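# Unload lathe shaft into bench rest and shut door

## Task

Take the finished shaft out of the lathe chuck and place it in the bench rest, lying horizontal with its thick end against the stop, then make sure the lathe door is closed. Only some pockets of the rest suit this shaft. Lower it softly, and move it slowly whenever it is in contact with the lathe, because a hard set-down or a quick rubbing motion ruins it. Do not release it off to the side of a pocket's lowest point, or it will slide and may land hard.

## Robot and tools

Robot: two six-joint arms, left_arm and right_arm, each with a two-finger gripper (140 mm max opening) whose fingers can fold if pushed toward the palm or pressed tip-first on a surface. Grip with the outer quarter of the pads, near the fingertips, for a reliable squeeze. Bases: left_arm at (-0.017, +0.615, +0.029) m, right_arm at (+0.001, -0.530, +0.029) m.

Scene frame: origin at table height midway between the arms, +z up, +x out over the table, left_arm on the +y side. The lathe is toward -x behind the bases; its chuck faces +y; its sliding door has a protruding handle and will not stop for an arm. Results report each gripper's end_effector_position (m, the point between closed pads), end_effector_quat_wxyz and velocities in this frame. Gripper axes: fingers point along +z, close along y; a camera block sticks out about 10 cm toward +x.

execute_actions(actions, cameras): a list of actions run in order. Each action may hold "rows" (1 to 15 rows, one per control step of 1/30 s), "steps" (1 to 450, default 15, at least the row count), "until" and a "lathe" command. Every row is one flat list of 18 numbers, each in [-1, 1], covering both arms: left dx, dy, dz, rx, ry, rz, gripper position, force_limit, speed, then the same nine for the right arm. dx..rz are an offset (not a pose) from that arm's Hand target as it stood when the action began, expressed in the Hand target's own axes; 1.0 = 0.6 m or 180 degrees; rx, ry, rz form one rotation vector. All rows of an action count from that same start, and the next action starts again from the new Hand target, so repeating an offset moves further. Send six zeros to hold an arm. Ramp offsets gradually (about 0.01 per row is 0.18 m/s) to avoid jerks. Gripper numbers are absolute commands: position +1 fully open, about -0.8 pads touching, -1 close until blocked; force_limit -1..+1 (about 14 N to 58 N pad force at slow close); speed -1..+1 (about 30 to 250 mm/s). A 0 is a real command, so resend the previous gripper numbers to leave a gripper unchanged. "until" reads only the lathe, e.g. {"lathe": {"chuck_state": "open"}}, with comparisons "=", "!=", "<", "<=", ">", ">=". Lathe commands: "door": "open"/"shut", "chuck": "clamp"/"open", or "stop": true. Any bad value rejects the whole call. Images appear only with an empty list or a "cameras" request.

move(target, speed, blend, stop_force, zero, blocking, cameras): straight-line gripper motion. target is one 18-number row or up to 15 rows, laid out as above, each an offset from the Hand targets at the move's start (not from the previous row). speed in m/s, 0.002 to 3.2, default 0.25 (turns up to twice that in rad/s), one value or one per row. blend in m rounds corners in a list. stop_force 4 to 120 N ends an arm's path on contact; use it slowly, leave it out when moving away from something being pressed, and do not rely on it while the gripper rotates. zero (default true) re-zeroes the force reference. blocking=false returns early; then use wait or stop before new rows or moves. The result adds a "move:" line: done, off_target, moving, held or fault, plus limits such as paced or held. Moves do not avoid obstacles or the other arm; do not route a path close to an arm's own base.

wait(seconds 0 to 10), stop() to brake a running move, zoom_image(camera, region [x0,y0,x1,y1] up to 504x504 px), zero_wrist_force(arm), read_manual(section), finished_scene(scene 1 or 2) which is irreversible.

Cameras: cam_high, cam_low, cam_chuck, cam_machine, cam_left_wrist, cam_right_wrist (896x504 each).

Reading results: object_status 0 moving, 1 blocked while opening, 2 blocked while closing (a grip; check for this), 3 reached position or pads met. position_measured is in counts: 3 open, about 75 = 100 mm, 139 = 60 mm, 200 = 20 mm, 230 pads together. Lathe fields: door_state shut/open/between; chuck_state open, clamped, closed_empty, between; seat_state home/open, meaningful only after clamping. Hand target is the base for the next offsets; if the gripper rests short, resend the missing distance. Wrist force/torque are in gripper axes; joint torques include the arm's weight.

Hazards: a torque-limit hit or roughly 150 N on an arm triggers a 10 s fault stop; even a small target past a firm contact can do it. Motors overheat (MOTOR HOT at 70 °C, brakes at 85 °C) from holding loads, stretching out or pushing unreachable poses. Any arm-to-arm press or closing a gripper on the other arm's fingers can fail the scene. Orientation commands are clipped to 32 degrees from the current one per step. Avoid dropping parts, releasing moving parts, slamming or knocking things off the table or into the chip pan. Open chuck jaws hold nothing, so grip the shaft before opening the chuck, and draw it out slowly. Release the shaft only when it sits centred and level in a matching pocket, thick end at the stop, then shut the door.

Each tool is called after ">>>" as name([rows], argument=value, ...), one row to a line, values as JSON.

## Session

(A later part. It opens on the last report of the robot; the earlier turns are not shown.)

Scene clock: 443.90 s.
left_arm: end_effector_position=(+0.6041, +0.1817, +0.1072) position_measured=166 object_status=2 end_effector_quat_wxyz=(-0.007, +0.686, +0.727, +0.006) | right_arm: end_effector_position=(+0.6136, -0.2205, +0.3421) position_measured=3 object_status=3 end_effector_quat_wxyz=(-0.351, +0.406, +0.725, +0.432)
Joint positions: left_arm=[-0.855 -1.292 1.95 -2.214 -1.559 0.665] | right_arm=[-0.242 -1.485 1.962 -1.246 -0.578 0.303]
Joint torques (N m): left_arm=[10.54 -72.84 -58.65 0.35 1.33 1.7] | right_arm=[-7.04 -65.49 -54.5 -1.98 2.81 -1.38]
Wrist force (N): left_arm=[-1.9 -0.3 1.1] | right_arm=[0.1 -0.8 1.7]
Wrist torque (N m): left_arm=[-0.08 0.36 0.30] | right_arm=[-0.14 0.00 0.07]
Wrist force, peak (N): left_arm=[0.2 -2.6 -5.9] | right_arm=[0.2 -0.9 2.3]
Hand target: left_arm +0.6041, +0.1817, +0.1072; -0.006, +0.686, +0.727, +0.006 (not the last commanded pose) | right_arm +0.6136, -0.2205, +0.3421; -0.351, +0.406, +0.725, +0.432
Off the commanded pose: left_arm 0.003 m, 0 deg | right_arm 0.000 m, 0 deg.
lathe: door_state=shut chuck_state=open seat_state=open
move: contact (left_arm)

>>> move(target=[0,0,-0.0012,0,0,0.0016,-1,0.3,-1,0,0,0,0,0,0,1,1,1], speed=0.006)

>>> move(target=[0,0,0.008,0,0,0,-1,0.3,-1,0,0,0,0,0,0,1,1,1], speed=0.004, stop_force=5, cameras=["cam_left_wrist"])

>>> zoom_image(camera="cam_left_wrist", region=[370, 30, 570, 230])

Scene clock: 453.20 s.
left_arm: end_effector_position=(+0.6041, +0.1816, +0.1079) position_measured=166 object_status=2 end_effector_quat_wxyz=(-0.007, +0.688, +0.726, +0.006) | right_arm: end_effector_position=(+0.6136, -0.2205, +0.3421) position_measured=3 object_status=3 end_effector_quat_wxyz=(-0.351, +0.406, +0.725, +0.432)
Joint positions: left_arm=[-0.855 -1.293 1.949 -2.213 -1.559 0.67] | right_arm=[-0.242 -1.485 1.962 -1.246 -0.578 0.303]
Joint torques (N m): left_arm=[0.12 -74.3 -60.27 0.37 1.27 1.78] | right_arm=[-7.46 -64.63 -54.44 -1.86 2.78 -1.49]
Wrist force (N): left_arm=[-2.4 0.9 4.0] | right_arm=[0.2 -0.3 1.8]
Wrist torque (N m): left_arm=[-0.14 0.51 0.12] | right_arm=[-0.03 -0.04 0.06]
Wrist force, peak (N): left_arm=[-2.5 1.1 4.2] | right_arm=[0.3 -0.8 2.2]
Hand target: left_arm +0.6041, +0.1816, +0.1079; -0.007, +0.688, +0.726, +0.006 | right_arm +0.6136, -0.2205, +0.3421; -0.351, +0.406, +0.725, +0.432
Off the commanded pose: left_arm 0.000 m, 0 deg | right_arm 0.000 m, 0 deg.
lathe: door_state=shut chuck_state=open seat_state=open
move: done

Scene clock: 454.90 s.
left_arm: end_effector_position=(+0.6042, +0.1816, +0.1072) position_measured=166 object_status=2 end_effector_quat_wxyz=(-0.006, +0.688, +0.726, +0.006) | right_arm: end_effector_position=(+0.6136, -0.2205, +0.3421) position_measured=3 object_status=3 end_effector_quat_wxyz=(-0.351, +0.406, +0.725, +0.432)
Joint positions: left_arm=[-0.855 -1.292 1.95 -2.215 -1.559 0.67] | right_arm=[-0.242 -1.485 1.962 -1.246 -0.578 0.303]
Joint torques (N m): left_arm=[2.32 -71.18 -59.7 0.04 1.28 1.72] | right_arm=[-6.79 -64.04 -54.76 -2.14 2.95 -1.36]
Wrist force (N): left_arm=[-1.7 -0.9 1.4] | right_arm=[0.3 -0.1 1.9]
Wrist torque (N m): left_arm=[-0.12 0.45 0.28] | right_arm=[0.01 -0.07 0.07]
Wrist force, peak (N): left_arm=[1.1 -2.9 -7.3] | right_arm=[0.7 -0.5 2.1]
Hand target: left_arm +0.6042, +0.1816, +0.1072; -0.006, +0.688, +0.726, +0.006 (not the last commanded pose) | right_arm +0.6136, -0.2205, +0.3421; -0.351, +0.406, +0.725, +0.432
Off the commanded pose: left_arm 0.004 m, 0 deg | right_arm 0.000 m, 0 deg.
lathe: door_state=shut chuck_state=open seat_state=open
move: contact (left_arm)
camera_calibration:
cam_left_wrist: T_world_to_cam=[[0.998944, 0.0453916, -0.00705931, -0.596805], [0.0451099, -0.940267, 0.337437, 0.105612], [0.00867918, -0.337399, -0.941322, 0.335025], [0, 0, 0, 1]] pos_world=[0.588503, 0.239431, 0.275516]
Images, in order (width x height): cam_left_wrist 896x504.

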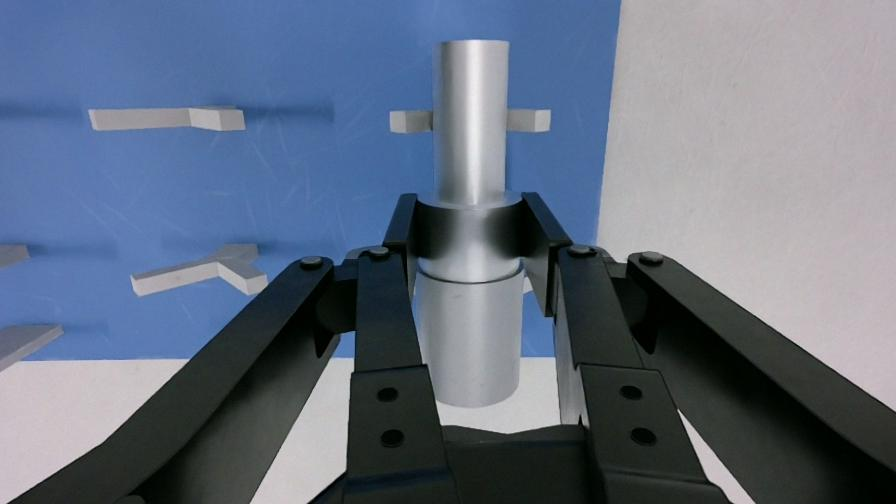

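Scaled by 2.520 from the camera's 896x504 image, which has a finer 1280x720 frame.

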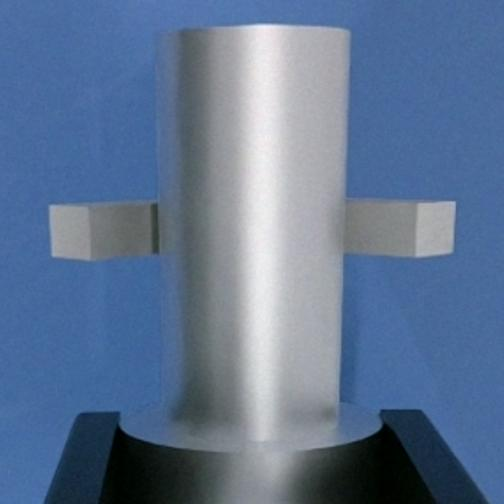

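>>> move(target=[0,-0.0003,-0.0012,0,0,0.0028,-1,0.3,-1,0,0,0,0,0,0,1,1,1], speed=0.006)

>>> move(target=[0,0,0.008,0,0,0,-1,0.3,-1,0,0,0,0,0,0,1,1,1], speed=0.004, stop_force=5, cameras=["cam_left_wrist"])

>>> zoom_image(camera="cam_left_wrist", region=[370, 30, 570, 230])

Scene clock: 462.70 s.
left_arm: end_effector_position=(+0.6040, +0.1815, +0.1079) position_measured=166 object_status=2 end_effector_quat_wxyz=(-0.006, +0.691, +0.723, +0.006) | right_arm: end_effector_position=(+0.6136, -0.2205, +0.3421) position_measured=3 object_status=3 end_effector_quat_wxyz=(-0.351, +0.406, +0.725, +0.432)
Joint positions: left_arm=[-0.855 -1.293 1.949 -2.213 -1.559 0.679] | right_arm=[-0.242 -1.485 1.962 -1.246 -0.578 0.303]
Joint torques (N m): left_arm=[-3.4 -73.96 -60.28 0.43 1.13 2.25] | right_arm=[-6.49 -65 -54.94 -2.09 2.74 -1.31]
Wrist force (N): left_arm=[-2.1 0.6 3.8] | right_arm=[0.6 -0.4 1.9]
Wrist torque (N m): left_arm=[-0.20 0.43 -0.11] | right_arm=[-0.05 -0.13 0.07]
Wrist force, peak (N): left_arm=[-2.0 1.4 4.2] | right_arm=[0.0 -0.8 2.3]
Hand target: left_arm +0.6040, +0.1815, +0.1079; -0.006, +0.691, +0.723, +0.006 | right_arm +0.6136, -0.2205, +0.3421; -0.351, +0.406, +0.725, +0.432
Off the commanded pose: left_arm 0.000 m, 0 deg | right_arm 0.000 m, 0 deg.
lathe: door_state=shut chuck_state=open seat_state=open
move: done

Scene clock: 464.43 s.
left_arm: end_effector_position=(+0.6041, +0.1815, +0.1071) position_measured=166 object_status=2 end_effector_quat_wxyz=(-0.006, +0.691, +0.723, +0.006) | right_arm: end_effector_position=(+0.6136, -0.2205, +0.3421) position_measured=3 object_status=3 end_effector_quat_wxyz=(-0.351, +0.406, +0.725, +0.432)
Joint positions: left_arm=[-0.855 -1.292 1.95 -2.215 -1.559 0.679] | right_arm=[-0.242 -1.485 1.962 -1.246 -0.578 0.303]
Joint torques (N m): left_arm=[-2.45 -72.1 -57.93 0.61 0.9 2.3] | right_arm=[-6.46 -64.76 -54.83 -2.14 2.86 -1.27]
Wrist force (N): left_arm=[-2.0 2.4 1.5] | right_arm=[0.2 -0.2 2.1]
Wrist torque (N m): left_arm=[-0.16 0.38 -0.30] | right_arm=[0.00 -0.03 0.07]
Wrist force, peak (N): left_arm=[0.5 0.3 -8.0] | right_arm=[0.5 -0.4 2.2]
Hand target: left_arm +0.6041, +0.1815, +0.1071; -0.006, +0.691, +0.723, +0.006 (not the last commanded pose) | right_arm +0.6136, -0.2205, +0.3421; -0.351, +0.406, +0.725, +0.432
Off the commanded pose: left_arm 0.004 m, 0 deg | right_arm 0.000 m, 0 deg.
lathe: door_state=shut chuck_state=open seat_state=open
move: contact (left_arm)
camera_calibration:
cam_left_wrist: T_world_to_cam=[[0.999305, 0.0365994, -0.00705095, -0.595321], [0.0368307, -0.940597, 0.337521, 0.110594], [0.00572094, -0.337546, -0.941292, 0.336709], [0, 0, 0, 1]] pos_world=[0.588907, 0.239467, 0.275416]
Images, in order (width x height): cam_left_wrist 896x504.

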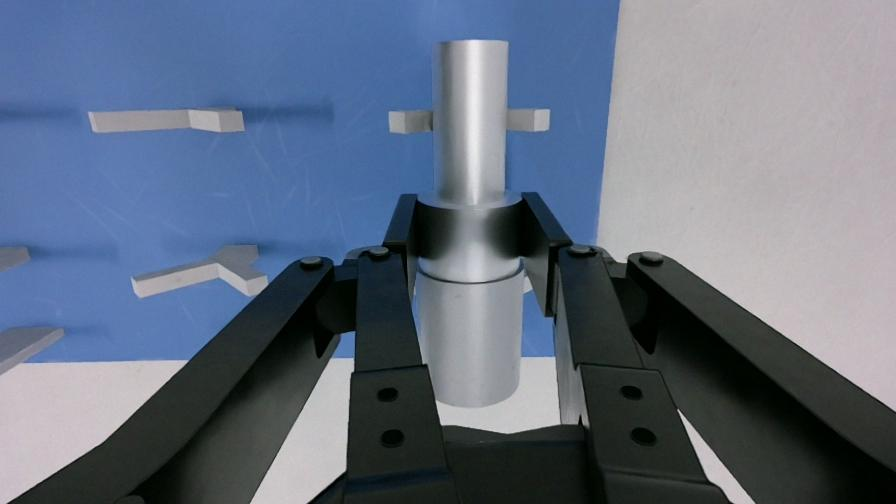

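Scaled by 2.520 from the camera's 896x504 image, which has a finer 1280x720 frame.

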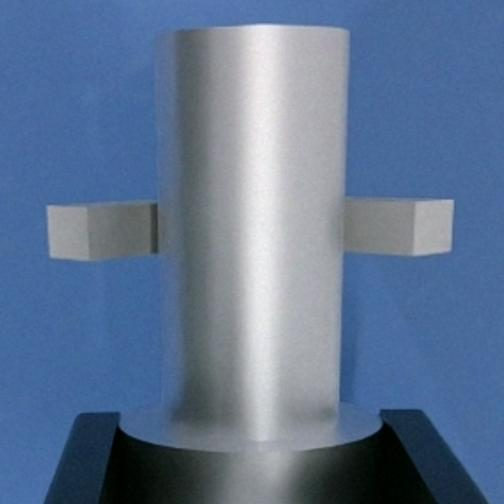

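>>> move(target=[0,0,-0.0012,0,0,-0.0013,-1,0.3,-1,0,0,0,0,0,0,1,1,1], speed=0.006)

>>> move(target=[-0.017,0,0,0,0,0,-1,0.3,-1,0,0,0,0,0,0,1,1,1], speed=0.008, stop_force=4, cameras=["cam_low","cam_left_wrist","cam_right_wrist"])

>>> zoom_image(camera="cam_right_wrist", region=[425, 185, 505, 285])

>>> zoom_image(camera="cam_low", region=[608, 225, 668, 275])

Scene clock: 474.83 s.
left_arm: end_effector_position=(+0.6041, +0.1815, +0.1078) position_measured=166 object_status=2 end_effector_quat_wxyz=(-0.006, +0.690, +0.724, +0.006) | right_arm: end_effector_position=(+0.6136, -0.2205, +0.3421) position_measured=3 object_status=3 end_effector_quat_wxyz=(-0.351, +0.406, +0.725, +0.432)
Joint positions: left_arm=[-0.855 -1.293 1.949 -2.214 -1.559 0.675] | right_arm=[-0.242 -1.485 1.962 -1.246 -0.578 0.303]
Joint torques (N m): left_arm=[-3.85 -75.52 -60 0.73 0.85 -1.76] | right_arm=[-6.27 -64.81 -54.62 -2.37 2.83 -1.35]
Wrist force (N): left_arm=[-2.0 0.9 4.1] | right_arm=[0.3 -0.8 2.2]
Wrist torque (N m): left_arm=[-0.14 0.42 -0.11] | right_arm=[-0.14 -0.07 0.07]
Wrist force, peak (N): left_arm=[-2.7 1.1 4.5] | right_arm=[0.1 -0.7 2.4]
Hand target: left_arm +0.6041, +0.1814, +0.1078; -0.006, +0.690, +0.724, +0.006 | right_arm +0.6136, -0.2205, +0.3421; -0.351, +0.406, +0.725, +0.432
Off the commanded pose: left_arm 0.000 m, 0 deg | right_arm 0.000 m, 0 deg.
lathe: door_state=shut chuck_state=open seat_state=open
move: done

Scene clock: 476.57 s.
left_arm: end_effector_position=(+0.6043, +0.1768, +0.1077) position_measured=166 object_status=2 end_effector_quat_wxyz=(-0.006, +0.690, +0.724, +0.006) | right_arm: end_effector_position=(+0.6136, -0.2205, +0.3421) position_measured=3 object_status=3 end_effector_quat_wxyz=(-0.351, +0.406, +0.725, +0.432)
Joint positions: left_arm=[-0.859 -1.289 1.944 -2.212 -1.559 0.671] | right_arm=[-0.242 -1.485 1.962 -1.246 -0.578 0.303]
Joint torques (N m): left_arm=[6.07 -75.33 -35.05 -12.25 1.16 1.7] | right_arm=[-6.82 -64.19 -54.61 -2.32 2.85 -1.16]
Wrist force (N): left_arm=[0.4 -0.1 2.7] | right_arm=[0.1 -0.2 1.8]
Wrist torque (N m): left_arm=[-0.07 0.50 -0.19] | right_arm=[-0.01 -0.02 0.07]
Wrist force, peak (N): left_arm=[4.4 -3.7 -0.6] | right_arm=[0.5 -0.5 2.2]
Hand target: left_arm +0.6043, +0.1768, +0.1077; -0.006, +0.690, +0.724, +0.006 (not the last commanded pose) | right_arm +0.6136, -0.2205, +0.3421; -0.351, +0.406, +0.725, +0.432
Off the commanded pose: left_arm 0.006 m, 0 deg | right_arm 0.000 m, 0 deg.
lathe: door_state=shut chuck_state=open seat_state=open
move: contact (left_arm)
camera_calibration:
cam_left_wrist: T_world_to_cam=[[0.999149, 0.0406479, -0.00698604, -0.595918], [0.0406198, -0.940458, 0.337475, 0.103674], [0.00714756, -0.337472, -0.941309, 0.334923], [0, 0, 0, 1]] pos_world=[0.588806, 0.234751, 0.276116]
cam_right_wrist: T_world_to_cam=[[0.885959, 0.29171, 0.360531, -0.596444], [0.463468, -0.5847, -0.665825, -0.189543], [0.016575, 0.756988, -0.653219, 0.560941], [0, 0, 0, 1]] pos_world=[0.606974, -0.361463, 0.455252]
Images, in order (width x height): cam_low 896x504, cam_left_wrist 896x504, cam_right_wrist 896x504.

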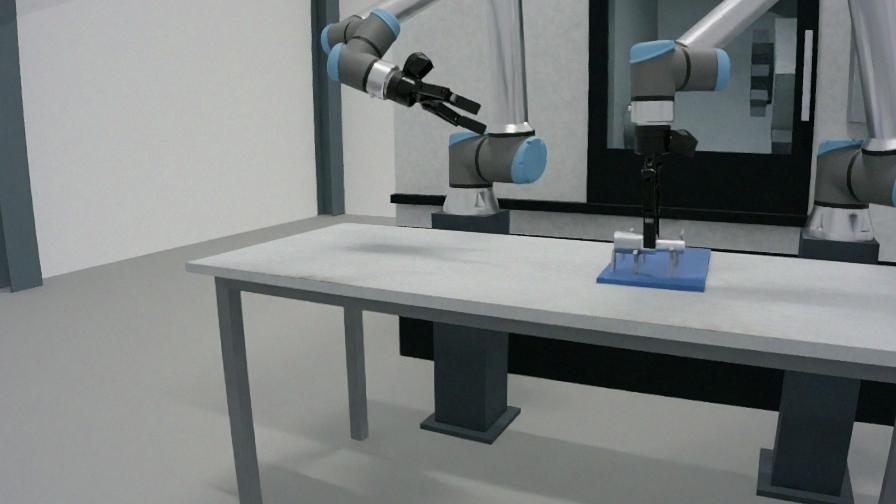

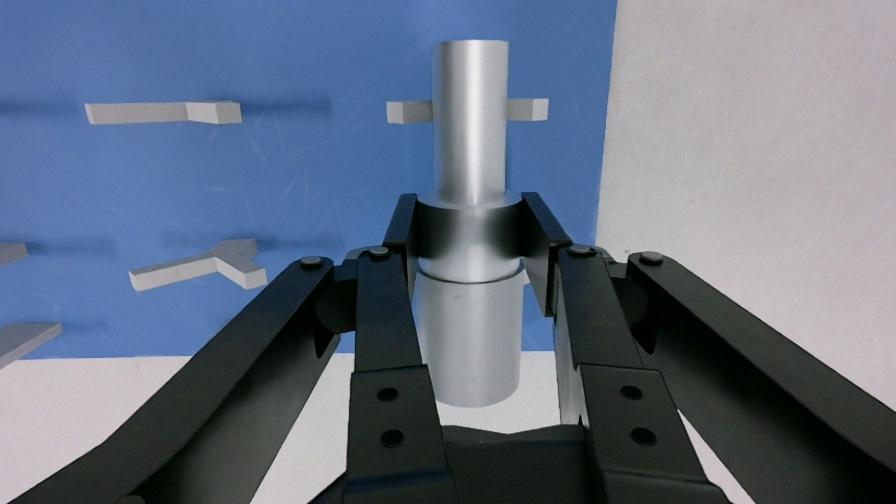

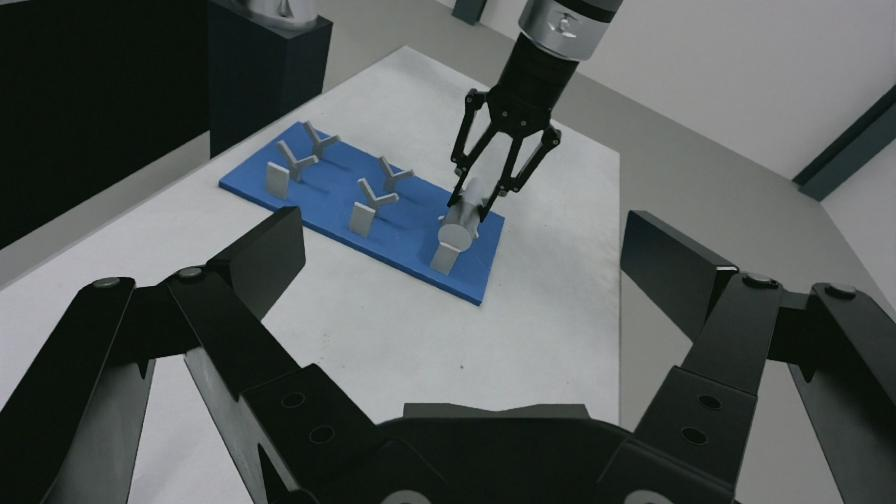

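Scaled by 5.040 from the camera's 896x504 image, which has a finer 1280x720 frame.

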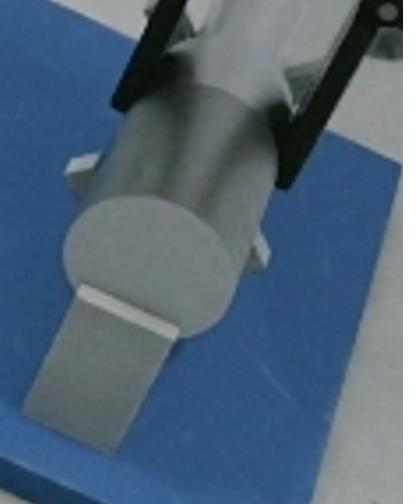

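Scaled by 8.400 from the camera's 896x504 image, which has a finer 1280x720 frame.

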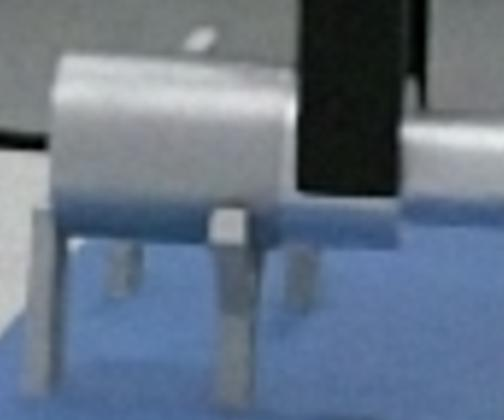

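>>> move(target=[0.0003,0,0.006,0,0,0,-1,0.3,-1,0,0,0,0,0,0,1,1,1], speed=0.004, stop_force=4)

Scene clock: 479.40 s.
left_arm: end_effector_position=(+0.6043, +0.1768, +0.1076) position_measured=166 object_status=2 end_effector_quat_wxyz=(-0.006, +0.690, +0.724, +0.006) | right_arm: end_effector_position=(+0.6136, -0.2205, +0.3421) position_measured=3 object_status=3 end_effector_quat_wxyz=(-0.351, +0.406, +0.725, +0.432)
Joint positions: left_arm=[-0.859 -1.288 1.944 -2.213 -1.559 0.671] | right_arm=[-0.242 -1.485 1.962 -1.246 -0.578 0.303]
Joint torques (N m): left_arm=[4.43 -68.46 -43.13 -5.56 1.22 1.59] | right_arm=[-7.03 -63.83 -54.67 -2.26 2.85 -1.25]
Wrist force (N): left_arm=[2.6 -4.1 -5.0] | right_arm=[0.3 -0.2 1.8]
Wrist torque (N m): left_arm=[-0.02 0.59 -0.23] | right_arm=[-0.01 -0.05 0.06]
Wrist force, peak (N): left_arm=[2.6 -4.5 -5.2] | right_arm=[0.0 -0.1 2.5]
Hand target: left_arm +0.6043, +0.1768, +0.1077; -0.006, +0.690, +0.724, +0.006 (not the last commanded pose) | right_arm +0.6136, -0.2205, +0.3421; -0.351, +0.406, +0.725, +0.432
Off the commanded pose: left_arm 0.003 m, 0 deg | right_arm 0.000 m, 0 deg.
lathe: door_state=shut chuck_state=open seat_state=open
move: contact (left_arm)

>>> move([
  [0.0002,0,-0.0012,0,0,0,-1,0.3,-1,0,0,0,0,0,0,1,1,1],
  [0.0002,-0.001,-0.0012,0,0,0,-1,0.3,-1,0,0,0,0,0,0,1,1,1],
], speed=0.006)

>>> move(target=[0,0,0.006,0,0,0,-1,0.3,-1,0,0,0,0,0,0,1,1,1], speed=0.004, stop_force=5)

Scene clock: 485.50 s.
left_arm: end_effector_position=(+0.6039, +0.1768, +0.1085) position_measured=166 object_status=2 end_effector_quat_wxyz=(-0.006, +0.690, +0.724, +0.006) | right_arm: end_effector_position=(+0.6136, -0.2205, +0.3421) position_measured=3 object_status=3 end_effector_quat_wxyz=(-0.351, +0.406, +0.725, +0.432)
Joint positions: left_arm=[-0.86 -1.29 1.944 -2.211 -1.559 0.67] | right_arm=[-0.242 -1.485 1.962 -1.246 -0.578 0.303]
Joint torques (N m): left_arm=[-10.69 -74.08 -32.99 -3.56 0.92 -1.66] | right_arm=[-6.51 -64.31 -54.45 -2.47 2.9 -1.2]
Wrist force (N): left_arm=[-1.8 1.0 3.9] | right_arm=[0.4 -0.2 1.7]
Wrist torque (N m): left_arm=[-0.11 0.37 -0.11] | right_arm=[-0.01 -0.09 0.07]
Wrist force, peak (N): left_arm=[2.8 -4.6 -5.0] | right_arm=[0.3 -0.9 2.2]
Hand target: left_arm +0.6037, +0.1769, +0.1084; -0.006, +0.690, +0.724, +0.006 | right_arm +0.6136, -0.2205, +0.3421; -0.351, +0.406, +0.725, +0.432
Off the commanded pose: left_arm 0.000 m, 0 deg | right_arm 0.000 m, 0 deg.
lathe: door_state=shut chuck_state=open seat_state=open
move: done

Scene clock: 487.03 s.
left_arm: end_effector_position=(+0.6037, +0.1769, +0.1072) position_measured=166 object_status=2 end_effector_quat_wxyz=(-0.006, +0.690, +0.724, +0.006) | right_arm: end_effector_position=(+0.6136, -0.2205, +0.3421) position_measured=3 object_status=3 end_effector_quat_wxyz=(-0.351, +0.406, +0.725, +0.432)
Joint positions: left_arm=[-0.86 -1.289 1.945 -2.214 -1.559 0.67] | right_arm=[-0.242 -1.485 1.962 -1.246 -0.578 0.303]
Joint torques (N m): left_arm=[-7.41 -68.78 -54.04 -0.27 0.67 -1.59] | right_arm=[-6.2 -63.48 -54.32 -2.39 2.84 -1.12]
Wrist force (N): left_arm=[0.8 -1.0 -3.8] | right_arm=[0.3 -0.9 2.1]
Wrist torque (N m): left_arm=[-0.05 0.52 -0.29] | right_arm=[-0.15 -0.06 0.06]
Wrist force, peak (N): left_arm=[2.1 -3.6 -8.7] | right_arm=[-0.1 -0.7 2.4]
Hand target: left_arm +0.6037, +0.1769, +0.1073; -0.006, +0.690, +0.724, +0.006 (not the last commanded pose) | right_arm +0.6136, -0.2205, +0.3421; -0.351, +0.406, +0.725, +0.432
Off the commanded pose: left_arm 0.002 m, 0 deg | right_arm 0.000 m, 0 deg.
lathe: door_state=shut chuck_state=open seat_state=open
move: contact (left_arm)

>>> move(target=[0.0001,-0.0003,-0.0001,0,0,-0.0005,-1,0.3,-1,0,0,0,0,0,0,1,1,1], speed=0.004)

>>> execute_actions([
  {"rows":[[0,0,0,0,0,0,0.0,0.3,-1,0,0,0,0,0,0,1,1,1]],"steps":45},
], cameras=["cam_low","cam_left_wrist","cam_right_wrist"])

>>> zoom_image(camera="cam_low", region=[608, 215, 698, 285])

>>> zoom_image(camera="cam_right_wrist", region=[425, 185, 505, 285])

Scene clock: 492.63 s.
left_arm: end_effector_position=(+0.6036, +0.1769, +0.1074) position_measured=166 object_status=2 end_effector_quat_wxyz=(-0.006, +0.689, +0.725, +0.006) | right_arm: end_effector_position=(+0.6136, -0.2205, +0.3421) position_measured=3 object_status=3 end_effector_quat_wxyz=(-0.351, +0.406, +0.725, +0.432)
Joint positions: left_arm=[-0.86 -1.289 1.946 -2.214 -1.559 0.669] | right_arm=[-0.242 -1.485 1.962 -1.246 -0.578 0.303]
Joint torques (N m): left_arm=[-9.55 -74.96 -32.99 -0.11 0.65 -1.59] | right_arm=[-6.86 -63.32 -54.51 -2.34 2.85 -1.16]
Wrist force (N): left_arm=[-1.9 1.2 3.1] | right_arm=[0.5 -0.3 2.0]
Wrist torque (N m): left_arm=[-0.11 0.36 -0.15] | right_arm=[-0.03 -0.11 0.07]
Wrist force, peak (N): left_arm=[-1.9 0.6 3.6] | right_arm=[0.5 -0.6 2.6]
Hand target: left_arm +0.6035, +0.1769, +0.1073; -0.006, +0.689, +0.725, +0.006 | right_arm +0.6136, -0.2205, +0.3421; -0.351, +0.406, +0.725, +0.432
Off the commanded pose: left_arm 0.000 m, 0 deg | right_arm 0.000 m, 0 deg.
lathe: door_state=shut chuck_state=open seat_state=open
move: done

Scene clock: 494.33 s.
left_arm: end_effector_position=(+0.6035, +0.1769, +0.1074) position_measured=129 object_status=3 end_effector_quat_wxyz=(-0.006, +0.689, +0.725, +0.006) | right_arm: end_effector_position=(+0.6136, -0.2205, +0.3421) position_measured=3 object_status=3 end_effector_quat_wxyz=(-0.351, +0.406, +0.725, +0.432)
Joint positions: left_arm=[-0.86 -1.289 1.946 -2.214 -1.559 0.669] | right_arm=[-0.242 -1.485 1.962 -1.246 -0.578 0.303]
Joint torques (N m): left_arm=[-8.64 -54.98 -30.08 -0.04 0.16 -1.82] | right_arm=[-7.37 -63.91 -54.84 -2.67 2.72 -1.15]
Wrist force (N): left_arm=[-1.9 0.7 -0.9] | right_arm=[0.4 -0.8 2.0]
Wrist torque (N m): left_arm=[-0.17 0.33 -0.11] | right_arm=[-0.14 -0.08 0.07]
Wrist force, peak (N): left_arm=[-1.9 1.3 3.8] | right_arm=[0.6 -0.8 2.1]
Hand target: left_arm +0.6035, +0.1769, +0.1073; -0.006, +0.689, +0.725, +0.006 | right_arm +0.6136, -0.2205, +0.3421; -0.351, +0.406, +0.725, +0.432
Off the commanded pose: left_arm 0.000 m, 0 deg | right_arm 0.000 m, 0 deg.
lathe: door_state=shut chuck_state=open seat_state=open
camera_calibration:
cam_left_wrist: T_world_to_cam=[[0.999082, 0.0422937, -0.00682783, -0.59552], [0.0421144, -0.94034, 0.337619, 0.103076], [0.00785869, -0.337597, -0.941258, 0.334214], [0, 0, 0, 1]] pos_world=[0.588006, 0.234943, 0.275715]
cam_right_wrist: T_world_to_cam=[[0.885959, 0.29171, 0.360531, -0.596444], [0.463468, -0.5847, -0.665825, -0.189543], [0.016575, 0.756988, -0.653219, 0.560941], [0, 0, 0, 1]] pos_world=[0.606974, -0.361463, 0.455252]
Images, in order (width x height): cam_low 896x504, cam_left_wrist 896x504, cam_right_wrist 896x504.

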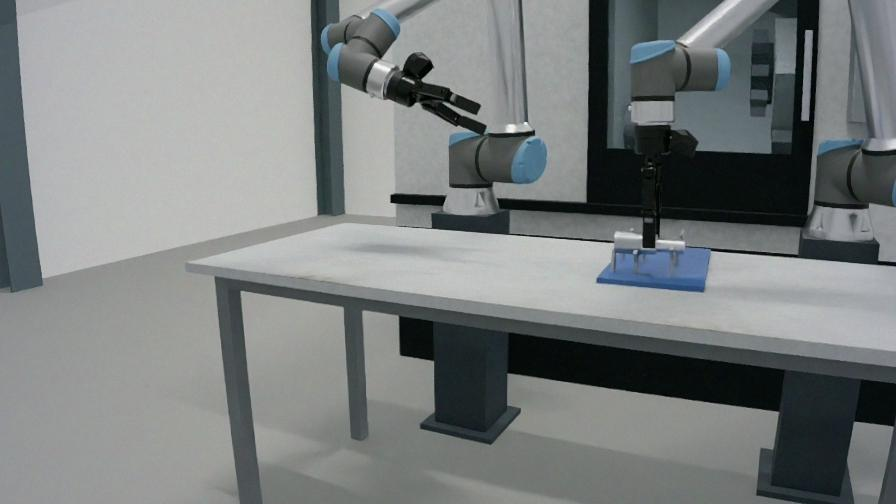

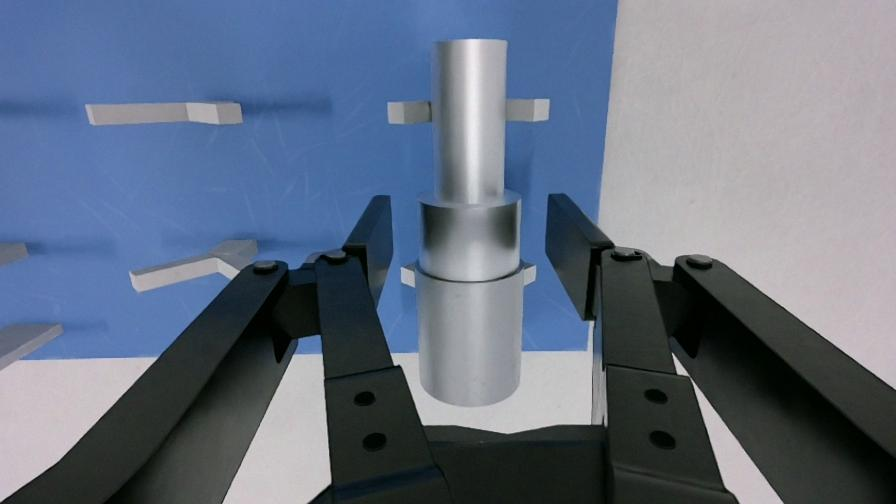

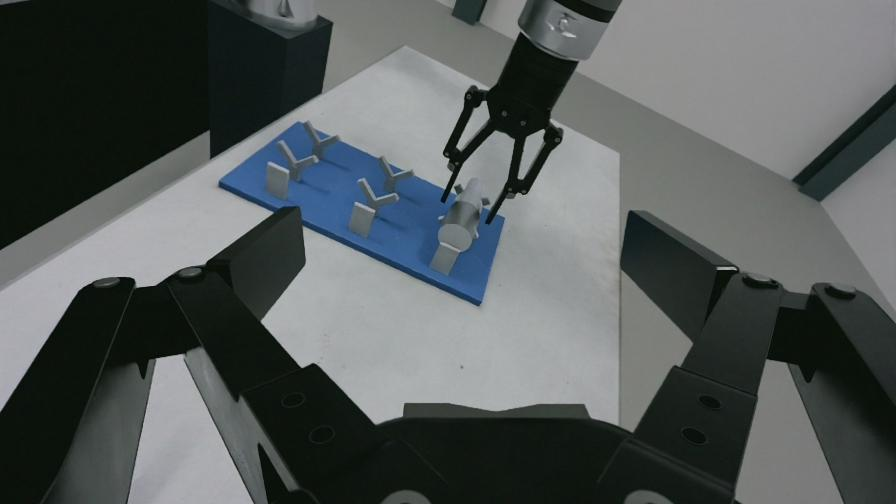

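Scaled by 5.600 from the camera's 896x504 image, which has a finer 1280x720 frame.

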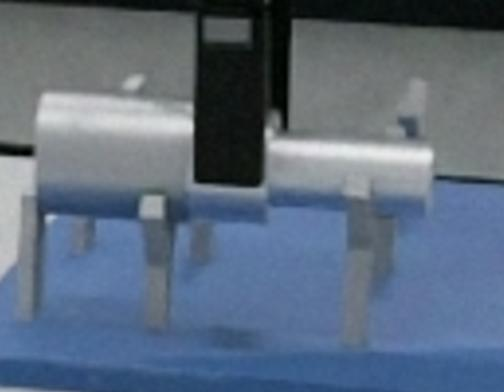

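Scaled by 5.040 from the camera's 896x504 image, which has a finer 1280x720 frame.

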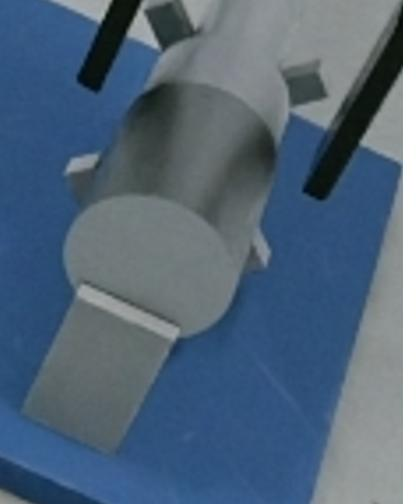

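>>> move([
  [0,0,-0.1,0,0,0,0.0,0.3,-1,0,0,0,0,0,0,1,1,1],
  [0,0,-0.27,0,0,0,0.0,0.3,-1,0,0,0,0,0,0,1,1,1],
], speed=[0.06,0.2], blend=0.02, cameras=["cam_low","cam_left_wrist","cam_right_wrist","cam_high"])

>>> zoom_image(camera="cam_low", region=[608, 215, 698, 285])

>>> zoom_image(camera="cam_left_wrist", region=[300, 30, 600, 290])

>>> zoom_image(camera="cam_right_wrist", region=[425, 185, 505, 285])

Scene clock: 504.33 s.
left_arm: end_effector_position=(+0.6036, +0.1741, +0.2692) position_measured=129 object_status=3 end_effector_quat_wxyz=(-0.006, +0.689, +0.725, +0.006) | right_arm: end_effector_position=(+0.6136, -0.2205, +0.3421) position_measured=3 object_status=3 end_effector_quat_wxyz=(-0.351, +0.406, +0.725, +0.432)
Joint positions: left_arm=[-0.862 -1.422 1.787 -1.922 -1.559 0.666] | right_arm=[-0.242 -1.485 1.962 -1.246 -0.578 0.303]
Joint torques (N m): left_arm=[-9.13 -65.31 -63.85 0.98 -0.97 -1.76] | right_arm=[-6.94 -63.68 -54.67 -2.79 2.84 -1.06]
Wrist force (N): left_arm=[-1.7 0.8 -0.8] | right_arm=[0.2 -0.2 1.8]
Wrist torque (N m): left_arm=[-0.14 0.29 -0.11] | right_arm=[-0.01 -0.04 0.07]
Wrist force, peak (N): left_arm=[-1.7 1.0 -3.1] | right_arm=[0.3 -0.7 2.3]
Hand target: left_arm +0.6036, +0.1741, +0.2693; -0.006, +0.689, +0.725, +0.006 | right_arm +0.6136, -0.2205, +0.3421; -0.351, +0.406, +0.725, +0.432
Off the commanded pose: left_arm 0.000 m, 0 deg | right_arm 0.000 m, 0 deg.
lathe: door_state=shut chuck_state=open seat_state=open
move: done
camera_calibration:
cam_left_wrist: T_world_to_cam=[[0.999082, 0.042294, -0.0068277, -0.594293], [0.0421148, -0.940351, 0.337588, 0.0457388], [0.0078575, -0.337565, -0.941269, 0.485529], [0, 0, 0, 1]] pos_world=[0.588006, 0.232043, 0.437515]
cam_right_wrist: T_world_to_cam=[[0.885959, 0.29171, 0.360531, -0.596444], [0.463468, -0.5847, -0.665825, -0.189543], [0.016575, 0.756988, -0.653219, 0.560941], [0, 0, 0, 1]] pos_world=[0.606974, -0.361463, 0.455252]
Images, in order (width x height): cam_high 896x504, cam_low 896x504, cam_left_wrist 896x504, cam_right_wrist 896x504.

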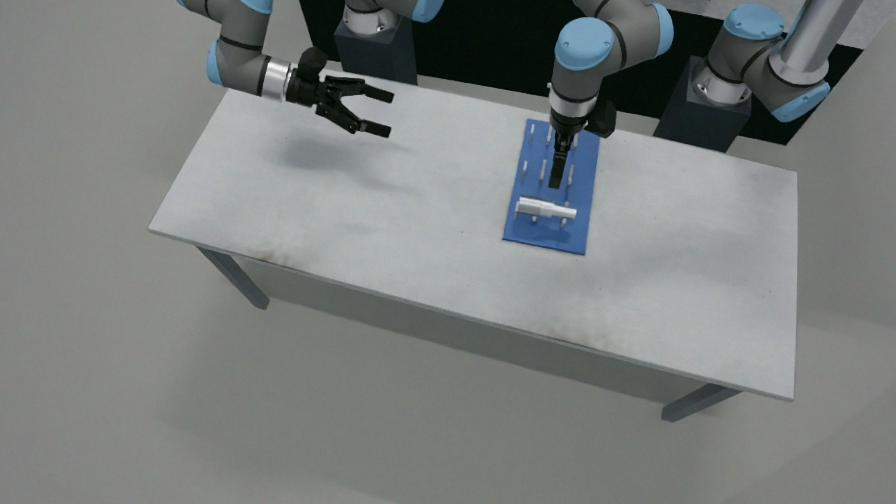

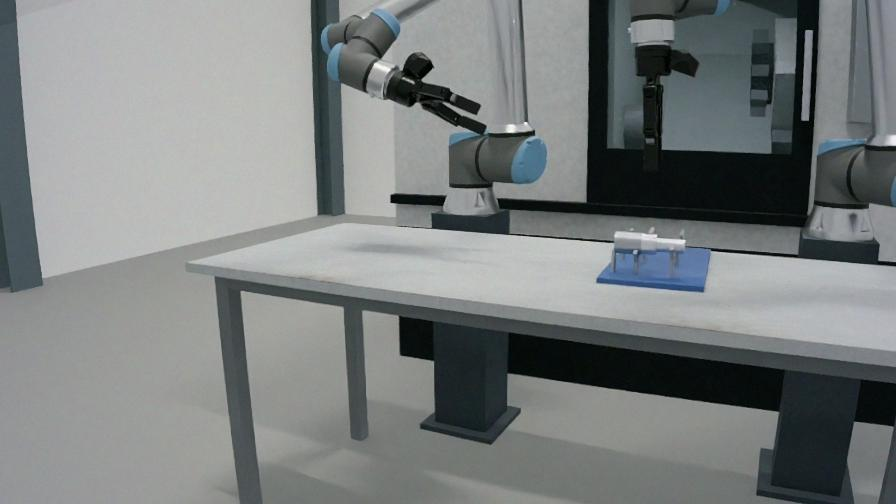

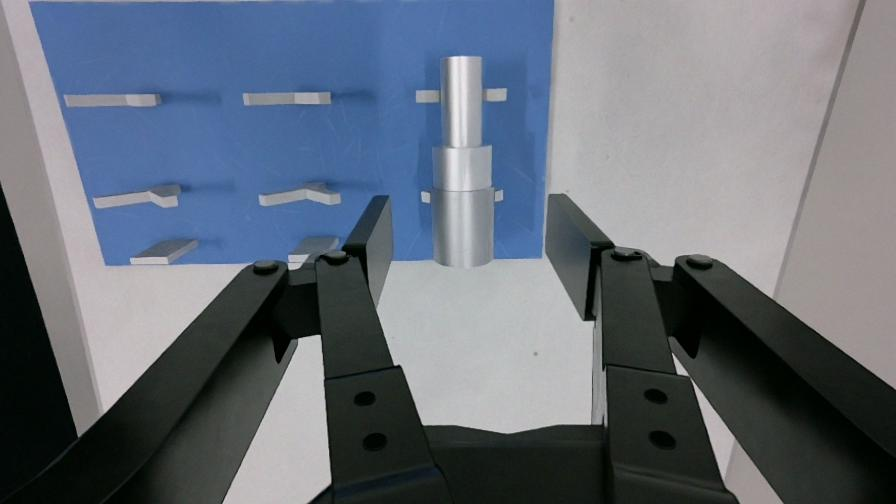

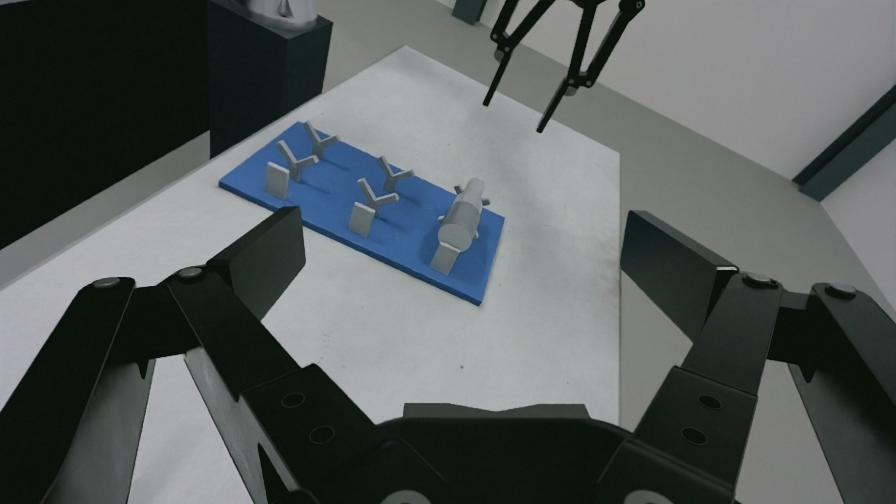

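Scaled by 5.600 from the camera's 896x504 image, which has a finer 1280x720 frame.

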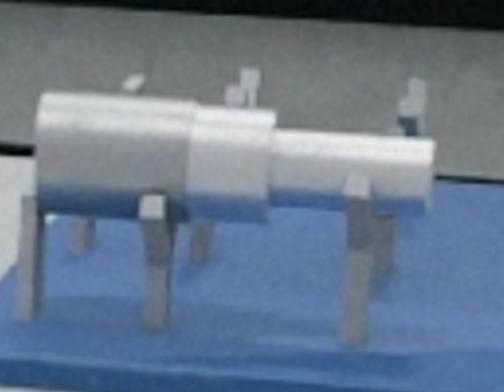

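Scaled by 1.680 from the camera's 896x504 image, which has a finer 1280x720 frame.

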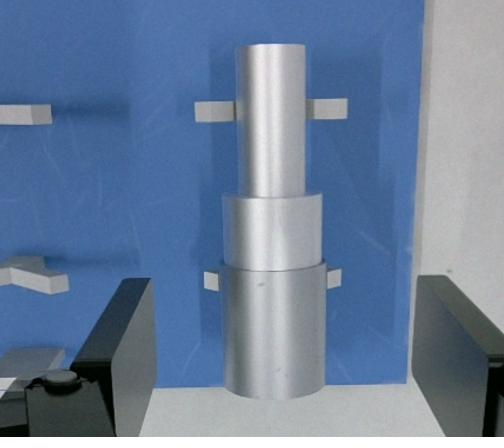

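Scaled by 5.040 from the camera's 896x504 image, which has a finer 1280x720 frame.

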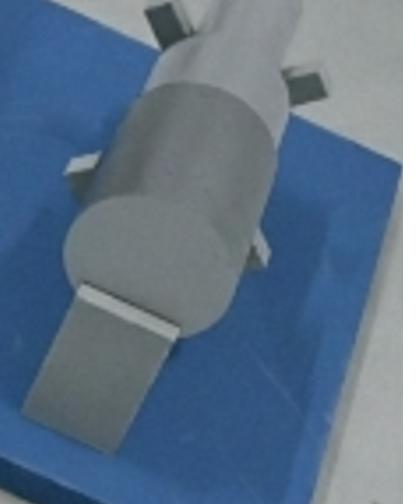

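>>> finished_scene(scene=2)

The scene is finished: the task was done.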